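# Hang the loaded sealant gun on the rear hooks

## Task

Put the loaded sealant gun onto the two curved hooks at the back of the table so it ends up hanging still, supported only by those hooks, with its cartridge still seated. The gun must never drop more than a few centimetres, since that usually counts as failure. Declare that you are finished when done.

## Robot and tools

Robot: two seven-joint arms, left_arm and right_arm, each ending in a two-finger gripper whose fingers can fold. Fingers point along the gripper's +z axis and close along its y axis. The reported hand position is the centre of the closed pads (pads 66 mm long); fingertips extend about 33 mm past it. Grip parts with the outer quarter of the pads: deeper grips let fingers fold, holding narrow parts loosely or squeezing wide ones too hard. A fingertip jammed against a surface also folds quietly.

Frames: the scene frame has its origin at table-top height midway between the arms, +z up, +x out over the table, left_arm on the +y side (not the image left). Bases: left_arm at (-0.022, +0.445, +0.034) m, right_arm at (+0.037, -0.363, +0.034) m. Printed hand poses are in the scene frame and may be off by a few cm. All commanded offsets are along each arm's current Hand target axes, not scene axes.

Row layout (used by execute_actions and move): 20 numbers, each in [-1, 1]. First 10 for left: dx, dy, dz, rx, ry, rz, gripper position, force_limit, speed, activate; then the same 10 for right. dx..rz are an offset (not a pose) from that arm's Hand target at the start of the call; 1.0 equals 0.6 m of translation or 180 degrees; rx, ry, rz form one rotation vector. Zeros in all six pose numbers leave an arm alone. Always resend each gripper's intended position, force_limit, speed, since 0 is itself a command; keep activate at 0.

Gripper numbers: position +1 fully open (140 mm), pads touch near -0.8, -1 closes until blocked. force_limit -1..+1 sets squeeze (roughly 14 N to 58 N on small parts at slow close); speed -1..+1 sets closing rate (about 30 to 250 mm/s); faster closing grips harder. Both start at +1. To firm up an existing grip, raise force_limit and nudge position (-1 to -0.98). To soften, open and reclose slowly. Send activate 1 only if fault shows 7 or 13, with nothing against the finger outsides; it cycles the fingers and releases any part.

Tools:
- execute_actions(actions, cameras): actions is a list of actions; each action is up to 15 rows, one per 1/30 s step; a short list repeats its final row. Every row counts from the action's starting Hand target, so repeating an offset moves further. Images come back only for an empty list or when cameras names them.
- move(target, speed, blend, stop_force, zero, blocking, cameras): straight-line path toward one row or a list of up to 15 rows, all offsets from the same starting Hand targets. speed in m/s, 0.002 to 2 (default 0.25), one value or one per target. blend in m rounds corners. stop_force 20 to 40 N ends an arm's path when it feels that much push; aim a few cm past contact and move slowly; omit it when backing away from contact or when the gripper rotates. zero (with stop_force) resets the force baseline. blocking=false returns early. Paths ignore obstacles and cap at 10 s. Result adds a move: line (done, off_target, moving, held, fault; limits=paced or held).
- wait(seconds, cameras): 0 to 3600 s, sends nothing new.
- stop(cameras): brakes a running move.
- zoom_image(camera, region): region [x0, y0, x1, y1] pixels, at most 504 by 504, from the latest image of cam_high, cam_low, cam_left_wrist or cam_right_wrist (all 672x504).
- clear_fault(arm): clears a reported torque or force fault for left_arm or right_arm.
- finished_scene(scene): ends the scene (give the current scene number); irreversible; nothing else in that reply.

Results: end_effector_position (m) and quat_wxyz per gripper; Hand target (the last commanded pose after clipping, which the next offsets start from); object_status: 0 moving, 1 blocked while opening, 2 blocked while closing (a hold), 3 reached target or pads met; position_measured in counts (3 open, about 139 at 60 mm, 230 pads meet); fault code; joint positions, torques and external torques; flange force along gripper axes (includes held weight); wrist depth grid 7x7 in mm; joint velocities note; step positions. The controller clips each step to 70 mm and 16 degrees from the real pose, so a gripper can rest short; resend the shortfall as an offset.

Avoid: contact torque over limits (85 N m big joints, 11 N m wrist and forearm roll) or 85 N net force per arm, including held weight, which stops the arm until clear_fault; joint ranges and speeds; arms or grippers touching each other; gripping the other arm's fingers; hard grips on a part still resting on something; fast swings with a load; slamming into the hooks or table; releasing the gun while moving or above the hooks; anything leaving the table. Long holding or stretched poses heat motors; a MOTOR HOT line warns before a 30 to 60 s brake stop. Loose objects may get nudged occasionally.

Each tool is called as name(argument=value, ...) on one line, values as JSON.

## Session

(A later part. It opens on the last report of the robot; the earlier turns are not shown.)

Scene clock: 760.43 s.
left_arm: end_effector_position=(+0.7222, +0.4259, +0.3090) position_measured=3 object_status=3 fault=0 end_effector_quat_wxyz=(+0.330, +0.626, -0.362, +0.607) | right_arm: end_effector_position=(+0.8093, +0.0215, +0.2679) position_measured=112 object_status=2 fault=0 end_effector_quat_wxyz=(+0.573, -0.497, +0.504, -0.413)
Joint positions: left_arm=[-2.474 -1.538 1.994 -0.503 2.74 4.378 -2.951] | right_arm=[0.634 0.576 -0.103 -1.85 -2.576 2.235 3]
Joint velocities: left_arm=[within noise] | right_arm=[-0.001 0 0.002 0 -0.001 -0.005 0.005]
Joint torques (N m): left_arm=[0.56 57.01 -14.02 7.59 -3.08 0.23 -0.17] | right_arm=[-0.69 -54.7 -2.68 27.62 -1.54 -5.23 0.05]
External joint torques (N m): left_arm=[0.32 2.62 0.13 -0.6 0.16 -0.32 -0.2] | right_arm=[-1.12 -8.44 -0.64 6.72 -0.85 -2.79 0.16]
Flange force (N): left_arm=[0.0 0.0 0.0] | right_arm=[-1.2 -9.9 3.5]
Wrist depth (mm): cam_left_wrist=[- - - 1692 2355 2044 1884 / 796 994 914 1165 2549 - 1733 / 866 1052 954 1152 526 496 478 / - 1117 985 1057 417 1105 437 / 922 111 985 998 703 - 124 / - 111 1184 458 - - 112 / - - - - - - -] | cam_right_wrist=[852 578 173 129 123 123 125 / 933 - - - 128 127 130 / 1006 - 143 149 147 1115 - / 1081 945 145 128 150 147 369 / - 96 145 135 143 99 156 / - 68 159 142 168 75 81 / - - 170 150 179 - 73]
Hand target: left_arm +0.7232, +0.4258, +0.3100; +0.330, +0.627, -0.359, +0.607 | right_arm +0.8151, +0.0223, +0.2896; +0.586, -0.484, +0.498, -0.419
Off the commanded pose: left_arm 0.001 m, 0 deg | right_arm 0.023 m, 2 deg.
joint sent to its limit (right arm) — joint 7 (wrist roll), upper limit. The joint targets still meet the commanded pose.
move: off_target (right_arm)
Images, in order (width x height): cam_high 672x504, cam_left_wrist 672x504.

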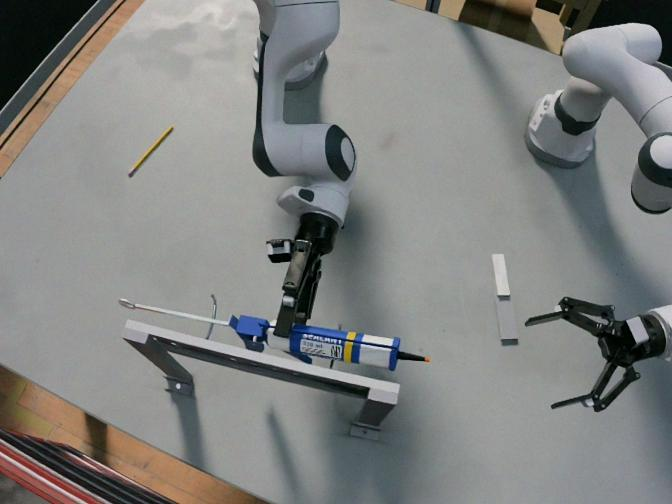

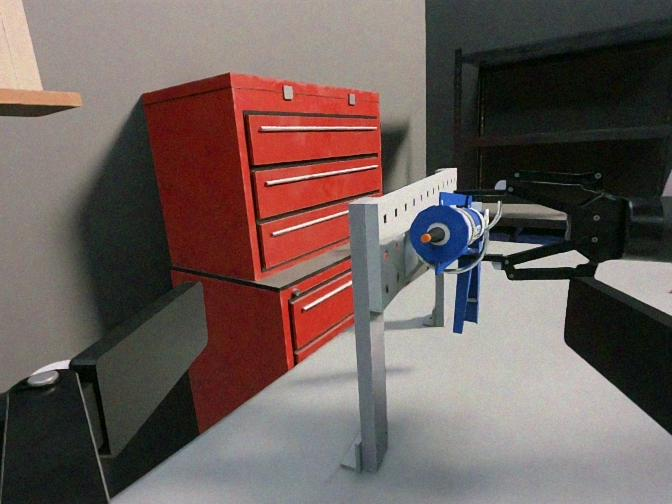

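move(target=[0,0,0,0,0,0,1,1,1,0, 0.008,0.058,0.001,0,0,0,-1,1,-1,0], speed=0.03, stop_force=20, cameras=["cam_left_wrist","cam_low"])

zoom_image(camera="cam_left_wrist", region=[380, 80, 560, 300])

Scene clock: 769.30 s.
left_arm: end_effector_position=(+0.7222, +0.4259, +0.3090) position_measured=3 object_status=3 fault=0 end_effector_quat_wxyz=(+0.330, +0.626, -0.362, +0.607) | right_arm: end_effector_position=(+0.8168, +0.0229, +0.2559) position_measured=112 object_status=2 fault=0 end_effector_quat_wxyz=(+0.584, -0.485, +0.497, -0.421)
Joint positions: left_arm=[-2.474 -1.538 1.994 -0.503 2.74 4.378 -2.951] | right_arm=[0.564 0.632 -0.022 -1.824 -2.605 2.15 2.996]
Joint torques (N m): left_arm=[0.58 56.98 -14.02 7.61 -3.08 0.24 -0.16] | right_arm=[-0.49 -47.33 -0.86 22.33 -1.05 -2.42 0.3]
External joint torques (N m): left_arm=[0.42 2.65 0.13 -0.54 0.16 -0.3 -0.19] | right_arm=[-0.85 0.11 -0.05 1.75 -0.29 0.11 0.4]
Flange force (N): left_arm=[0.0 0.0 0.0] | right_arm=[-0.9 1.7 7.9]
Wrist depth (mm): cam_left_wrist=[888 - - - - - 1900 / - 1072 906 1171 - 2305 1969 / - 1067 954 1117 511 2380 1934 / 870 1111 985 1057 418 506 433 / - 128 1003 445 747 - 131 / - 111 1197 467 - - 112 / - - - - - - -] | cam_right_wrist=[894 174 - 128 141 123 125 / 902 180 123 178 128 128 129 / 1109 1060 143 153 146 997 327 / 1126 1115 145 128 150 146 318 / 1201 96 145 136 142 98 97 / - 68 159 142 168 75 80 / - - 170 150 178 - 73]
Hand target: left_arm +0.7232, +0.4258, +0.3100; +0.330, +0.627, -0.359, +0.607 | right_arm +0.8168, +0.0240, +0.2546; +0.586, -0.484, +0.498, -0.419
Off the commanded pose: left_arm 0.001 m, 0 deg | right_arm 0.002 m, 0 deg.
joint sent to its limit (right arm) — joint 7 (wrist roll), upper limit. The joint targets still meet the commanded pose.
move: done
Images, in order (width x height): cam_low 672x504, cam_left_wrist 672x504.

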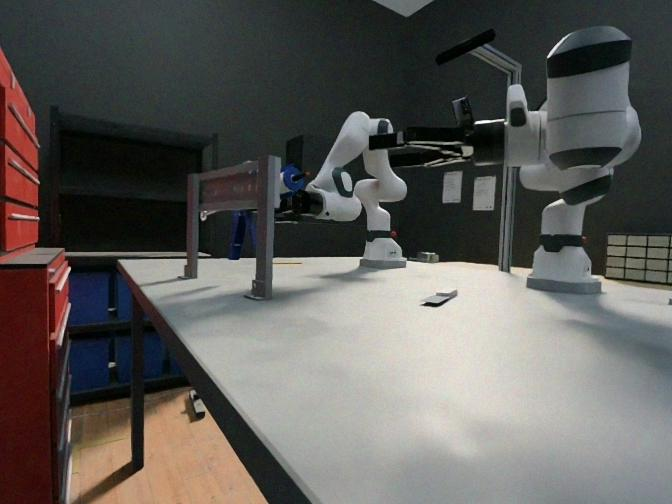

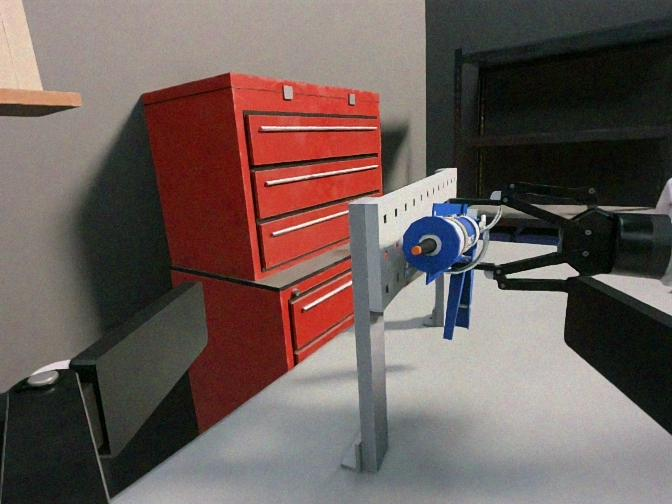

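Scaled by 2.291.

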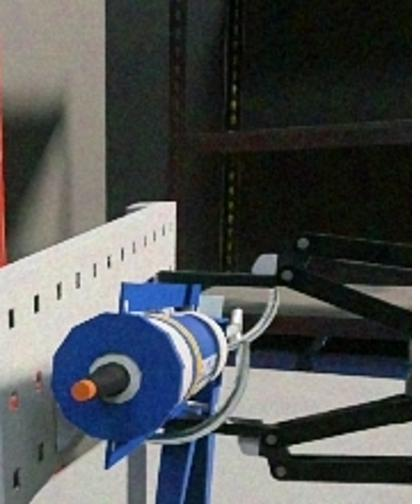

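wait(seconds=0.3, cameras=["cam_right_wrist","cam_high"])

zoom_image(camera="cam_high", region=[100, 250, 460, 420])

Scene clock: 773.67 s.
left_arm: end_effector_position=(+0.7222, +0.4259, +0.3090) position_measured=3 object_status=3 fault=0 end_effector_quat_wxyz=(+0.330, +0.626, -0.362, +0.607) | right_arm: end_effector_position=(+0.8168, +0.0229, +0.2559) position_measured=112 object_status=2 fault=0 end_effector_quat_wxyz=(+0.584, -0.485, +0.497, -0.421)
Joint positions: left_arm=[-2.474 -1.538 1.994 -0.503 2.74 4.378 -2.951] | right_arm=[0.564 0.632 -0.022 -1.824 -2.605 2.15 2.996]
Joint torques (N m): left_arm=[0.54 56.96 -14.02 7.58 -3.09 0.23 -0.17] | right_arm=[-0.49 -47.3 -0.89 22.34 -1.05 -2.42 0.29]
External joint torques (N m): left_arm=[0.52 2.92 0.06 -0.46 0.14 -0.31 -0.2] | right_arm=[-0.63 0.33 0.09 1.69 -0.29 0.14 0.4]
Flange force (N): left_arm=[0.0 0.0 0.0] | right_arm=[-1.2 2.1 8.0]
Wrist depth (mm): cam_left_wrist=[950 - 1416 1934 - 1820 1761 / 760 930 906 1171 - 1641 1917 / - 1062 963 1105 510 512 - / - - 994 1057 402 510 438 / - 122 998 954 - - 117 / - 111 1122 551 - 575 112 / - - - 468 - - -] | cam_right_wrist=[869 173 172 128 141 123 125 / 962 966 - 181 128 128 130 / - 1011 185 156 146 - 317 / - 1156 145 127 150 146 330 / - 102 145 135 139 99 156 / - 68 159 142 168 75 80 / - - 170 150 176 - 73]
Hand target: left_arm +0.7232, +0.4258, +0.3100; +0.330, +0.627, -0.359, +0.607 | right_arm +0.8168, +0.0240, +0.2546; +0.586, -0.484, +0.498, -0.419
Tool commands: left_gripper/position=+1.0 left_gripper/force_limit=+1.0 left_gripper/speed=+1.0 left_gripper/activate=+0.0 right_gripper/position=-1.0 right_gripper/force_limit=+1.0 right_gripper/speed=-1.0 right_gripper/activate=+0.0
Off the commanded pose: left_arm 0.001 m, 0 deg | right_arm 0.002 m, 0 deg.
wait: 0.30 s; at rest from the start
Images, in order (width x height): cam_high 672x504, cam_right_wrist 672x504.

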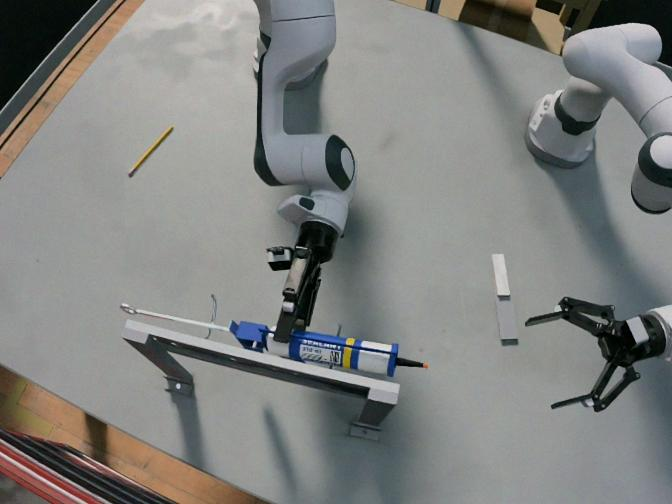

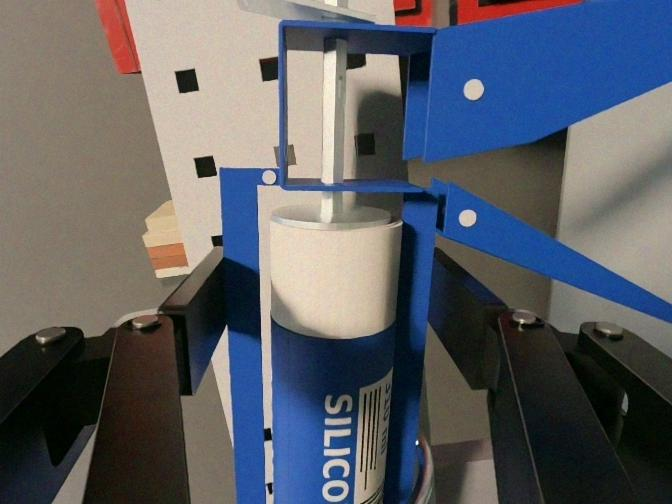

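Scaled by 1.400.

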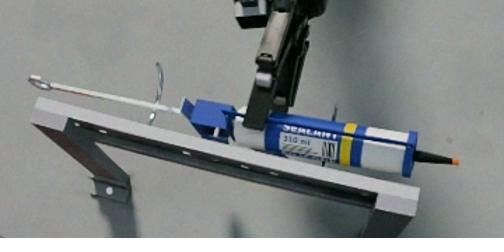

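move(target=[0,0,0,0,0,0,1,1,1,0, 0,0,0,0,0,0,0.0,0,-1,0], cameras=["cam_left_wrist"])

move(target=[0,0,0,0,0,0,1,1,1,0, 0,0,0,0,0,0,0.45,0,-1,0], cameras=["cam_left_wrist","cam_right_wrist"])

Scene clock: 779.53 s.
left_arm: end_effector_position=(+0.7222, +0.4259, +0.3090) position_measured=3 object_status=3 fault=0 end_effector_quat_wxyz=(+0.330, +0.626, -0.362, +0.607) | right_arm: end_effector_position=(+0.8168, +0.0229, +0.2559) position_measured=112 object_status=2 fault=0 end_effector_quat_wxyz=(+0.584, -0.485, +0.497, -0.421)
Joint positions: left_arm=[-2.474 -1.538 1.994 -0.503 2.74 4.378 -2.951] | right_arm=[0.564 0.632 -0.022 -1.824 -2.605 2.15 2.996]
Joint torques (N m): left_arm=[0.51 56.98 -14 7.6 -3.07 0.24 -0.14] | right_arm=[-0.49 -47.26 -0.86 22.35 -1.04 -2.42 0.26]
External joint torques (N m): left_arm=[0.39 2.64 0.15 -0.54 0.17 -0.31 -0.17] | right_arm=[-0.68 0.49 0.1 1.61 -0.28 0.15 0.36]
Flange force (N): left_arm=[0.0 0.0 0.0] | right_arm=[-1.2 2.4 8.1]
Wrist depth (mm): cam_left_wrist=[- 1003 - - 2210 1851 1654 / 760 938 922 1158 1934 - 1952 / - 1146 950 1134 511 505 - / - 1146 985 1046 388 507 433 / - 128 998 444 - - 124 / - 110 1128 467 - 626 112 / - - - - - - -] | cam_right_wrist=[- - 171 126 140 123 125 / - 177 - - 127 127 284 / 1016 1011 185 149 147 1065 335 / - - 145 127 150 147 301 / - 96 145 135 138 99 97 / - 68 159 142 168 75 80 / - - 170 150 176 - 73]
Hand target: left_arm +0.7232, +0.4258, +0.3100; +0.330, +0.627, -0.359, +0.607 | right_arm +0.8168, +0.0240, +0.2546; +0.586, -0.484, +0.498, -0.419
Off the commanded pose: left_arm 0.001 m, 0 deg | right_arm 0.002 m, 0 deg.
joint sent to its limit (right arm) — joint 7 (wrist roll), upper limit. The joint targets still meet the commanded pose.
move: done

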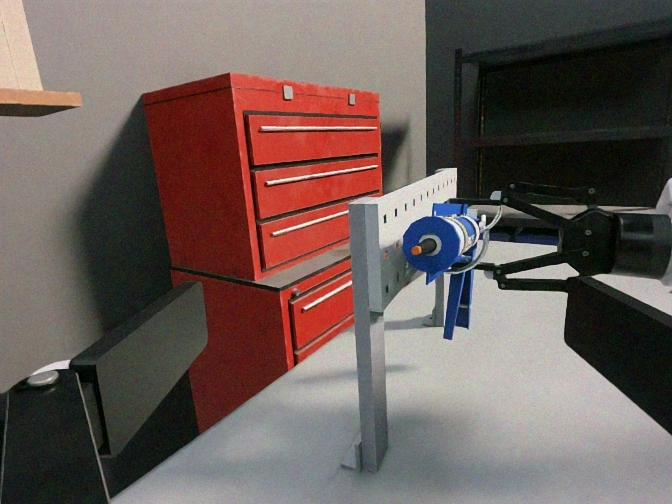

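Scene clock: 780.63 s.
left_arm: end_effector_position=(+0.7222, +0.4259, +0.3090) position_measured=3 object_status=3 fault=0 end_effector_quat_wxyz=(+0.330, +0.626, -0.362, +0.607) | right_arm: end_effector_position=(+0.8166, +0.0235, +0.2551) position_measured=72 object_status=0 fault=0 end_effector_quat_wxyz=(+0.585, -0.484, +0.498, -0.420)
Joint positions: left_arm=[-2.474 -1.538 1.994 -0.503 2.74 4.378 -2.951] | right_arm=[0.564 0.634 -0.021 -1.824 -2.605 2.15 3.001]
Joint torques (N m): left_arm=[0.5 56.99 -14.03 7.62 -3.09 0.24 -0.18] | right_arm=[-0.43 -48.22 -1.31 21.77 -0.95 -2.5 0.05]
External joint torques (N m): left_arm=[0.07 2.79 0.05 -0.62 0.15 -0.31 -0.2] | right_arm=[-0.52 -0.6 -0.29 1.18 -0.2 0.04 0.16]
Flange force (N): left_arm=[0.0 0.0 0.0] | right_arm=[-0.2 -0.4 3.9]
Wrist depth (mm): cam_left_wrist=[- - - 1706 - 1641 1504 / 720 1036 903 1184 2044 - - / - 1041 954 1184 563 489 1679 / - 1100 989 1062 424 518 439 / - 128 1008 967 776 - 124 / - 111 1100 432 - - 112 / - - - - - - -] | cam_right_wrist=[894 - - 131 124 117 116 / 884 - 178 138 123 122 - / 1006 1016 148 146 145 - - / 1071 1076 154 131 149 141 - / - 109 161 139 157 113 101 / - 102 170 146 169 - 89 / - - 181 156 253 - -]
Hand target: left_arm +0.7232, +0.4258, +0.3100; +0.330, +0.627, -0.359, +0.607 | right_arm +0.8168, +0.0240, +0.2546; +0.586, -0.484, +0.498, -0.419
Off the commanded pose: left_arm 0.001 m, 0 deg | right_arm 0.001 m, 0 deg.
joint sent to its limit (right arm) — joint 7 (wrist roll), upper limit. The joint targets still meet the commanded pose.
move: done

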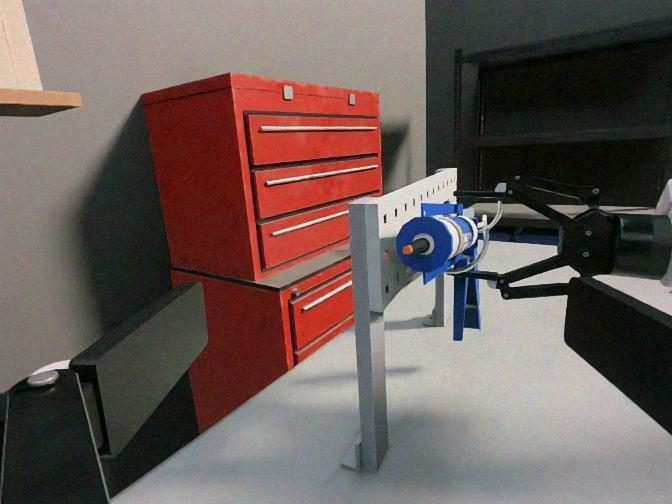

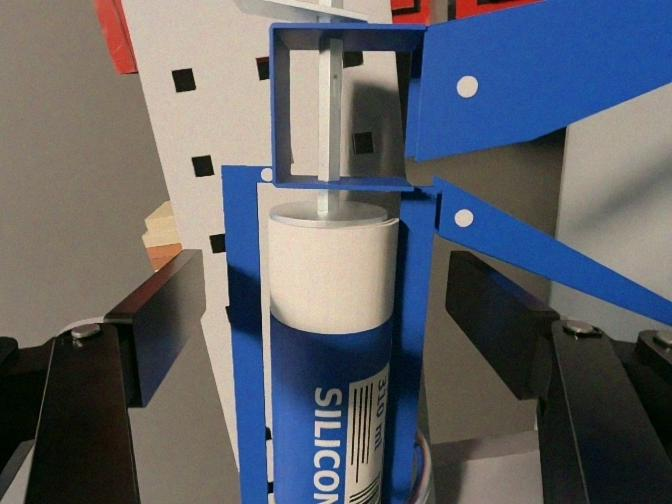

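move(target=[0,0,0,0,0,0,1,1,1,0, 0,0.0,-0.3,0,0,0,0.45,0,-1,0], speed=0.08, cameras=["cam_left_wrist","cam_right_wrist","cam_high","cam_low"])

zoom_image(camera="cam_left_wrist", region=[340, 150, 560, 380])

Scene clock: 787.00 s.
left_arm: end_effector_position=(+0.7222, +0.4259, +0.3090) position_measured=3 object_status=3 fault=0 end_effector_quat_wxyz=(+0.330, +0.626, -0.362, +0.607) | right_arm: end_effector_position=(+0.6388, -0.0014, +0.2472) position_measured=72 object_status=3 fault=0 end_effector_quat_wxyz=(+0.585, -0.486, +0.497, -0.418)
Joint positions: left_arm=[-2.474 -1.538 1.994 -0.503 2.74 4.378 -2.951] | right_arm=[0.433 0.338 0.307 -2.414 -2.516 1.81 3.001]
Joint velocities: left_arm=[within noise] | right_arm=[-0.002 -0.001 0.001 0.001 -0.001 -0.004 0]
Joint torques (N m): left_arm=[0.52 56.99 -14.07 7.61 -3.07 0.24 -0.16] | right_arm=[-0.67 -35.5 2.46 16.16 -0.59 -2.7 0.01]
External joint torques (N m): left_arm=[0.25 2.82 0.02 -0.56 0.16 -0.31 -0.18] | right_arm=[-0.87 -1.48 -0.11 0.15 0.25 -0.16 0.12]
Flange force (N): left_arm=[0.0 0.0 0.0] | right_arm=[1.4 -4.4 -1.7]
Wrist depth (mm): cam_left_wrist=[870 - - - 2407 1987 1536 / 692 1046 914 1165 - - 1733 / - 950 950 1146 527 - 1617 / - 1062 998 1052 425 1706 1666 / - 128 994 950 - - 131 / - 118 1177 461 - 546 112 / - - - 462 - - -] | cam_right_wrist=[- 752 324 734 673 439 289 / - - 355 299 289 404 287 / 1221 - 1092 319 316 522 - / - - 1132 324 - - - / - 108 1358 339 426 115 93 / - 97 - 368 1479 - 89 / - - 2090 - - - -]
Hand target: left_arm +0.7232, +0.4258, +0.3100; +0.330, +0.627, -0.359, +0.607 | right_arm +0.6389, -0.0029, +0.2480; +0.586, -0.484, +0.498, -0.419
Off the commanded pose: left_arm 0.001 m, 0 deg | right_arm 0.002 m, 0 deg.
joint sent to its limit (right arm) — joint 7 (wrist roll), upper limit. The joint targets still meet the commanded pose.
move: done

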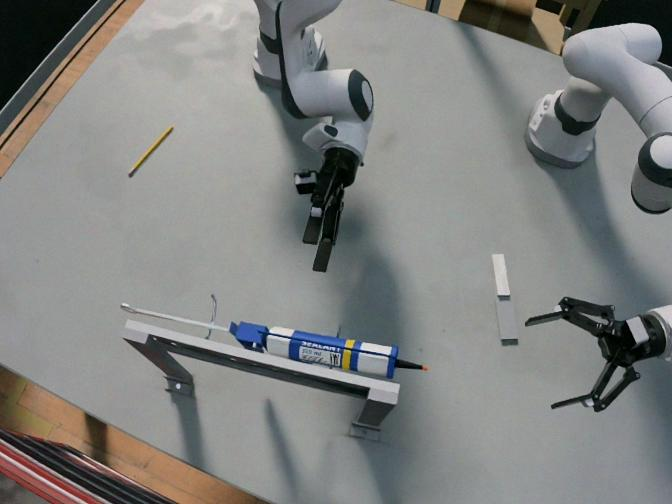

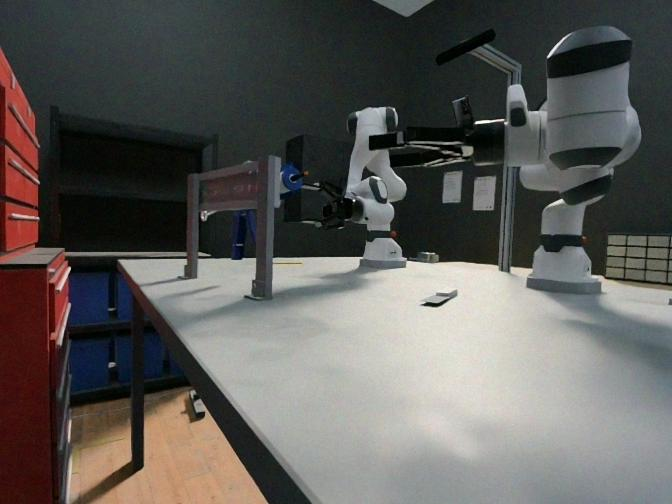

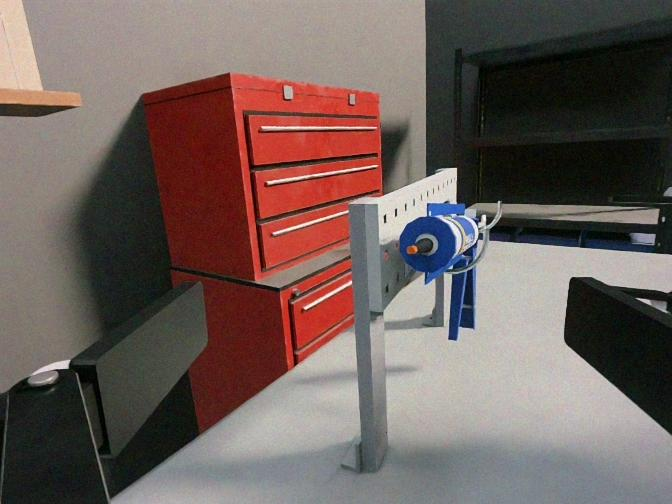

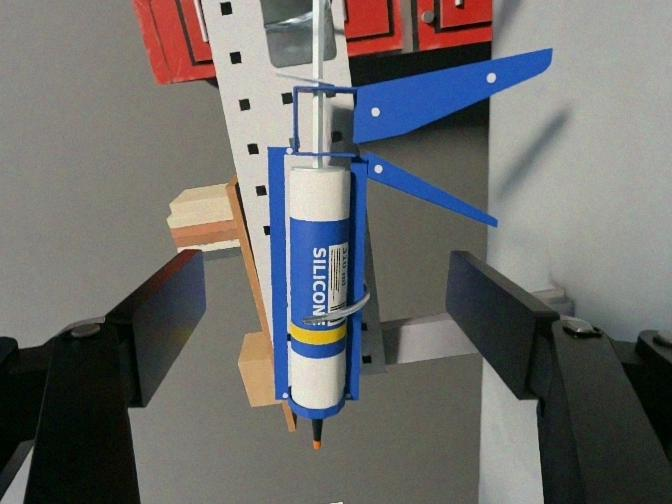

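Scaled by 2.191.

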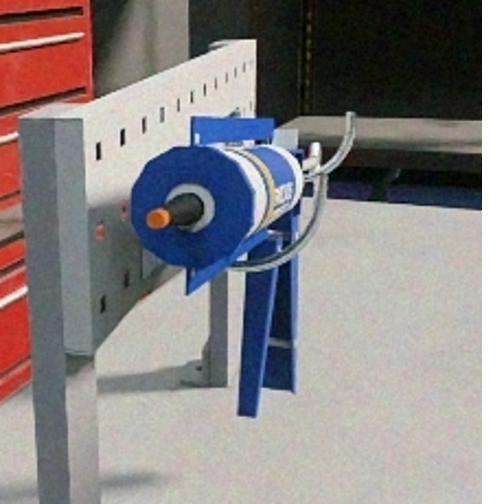

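finished_scene(scene=1)

The scene is finished: the task was done.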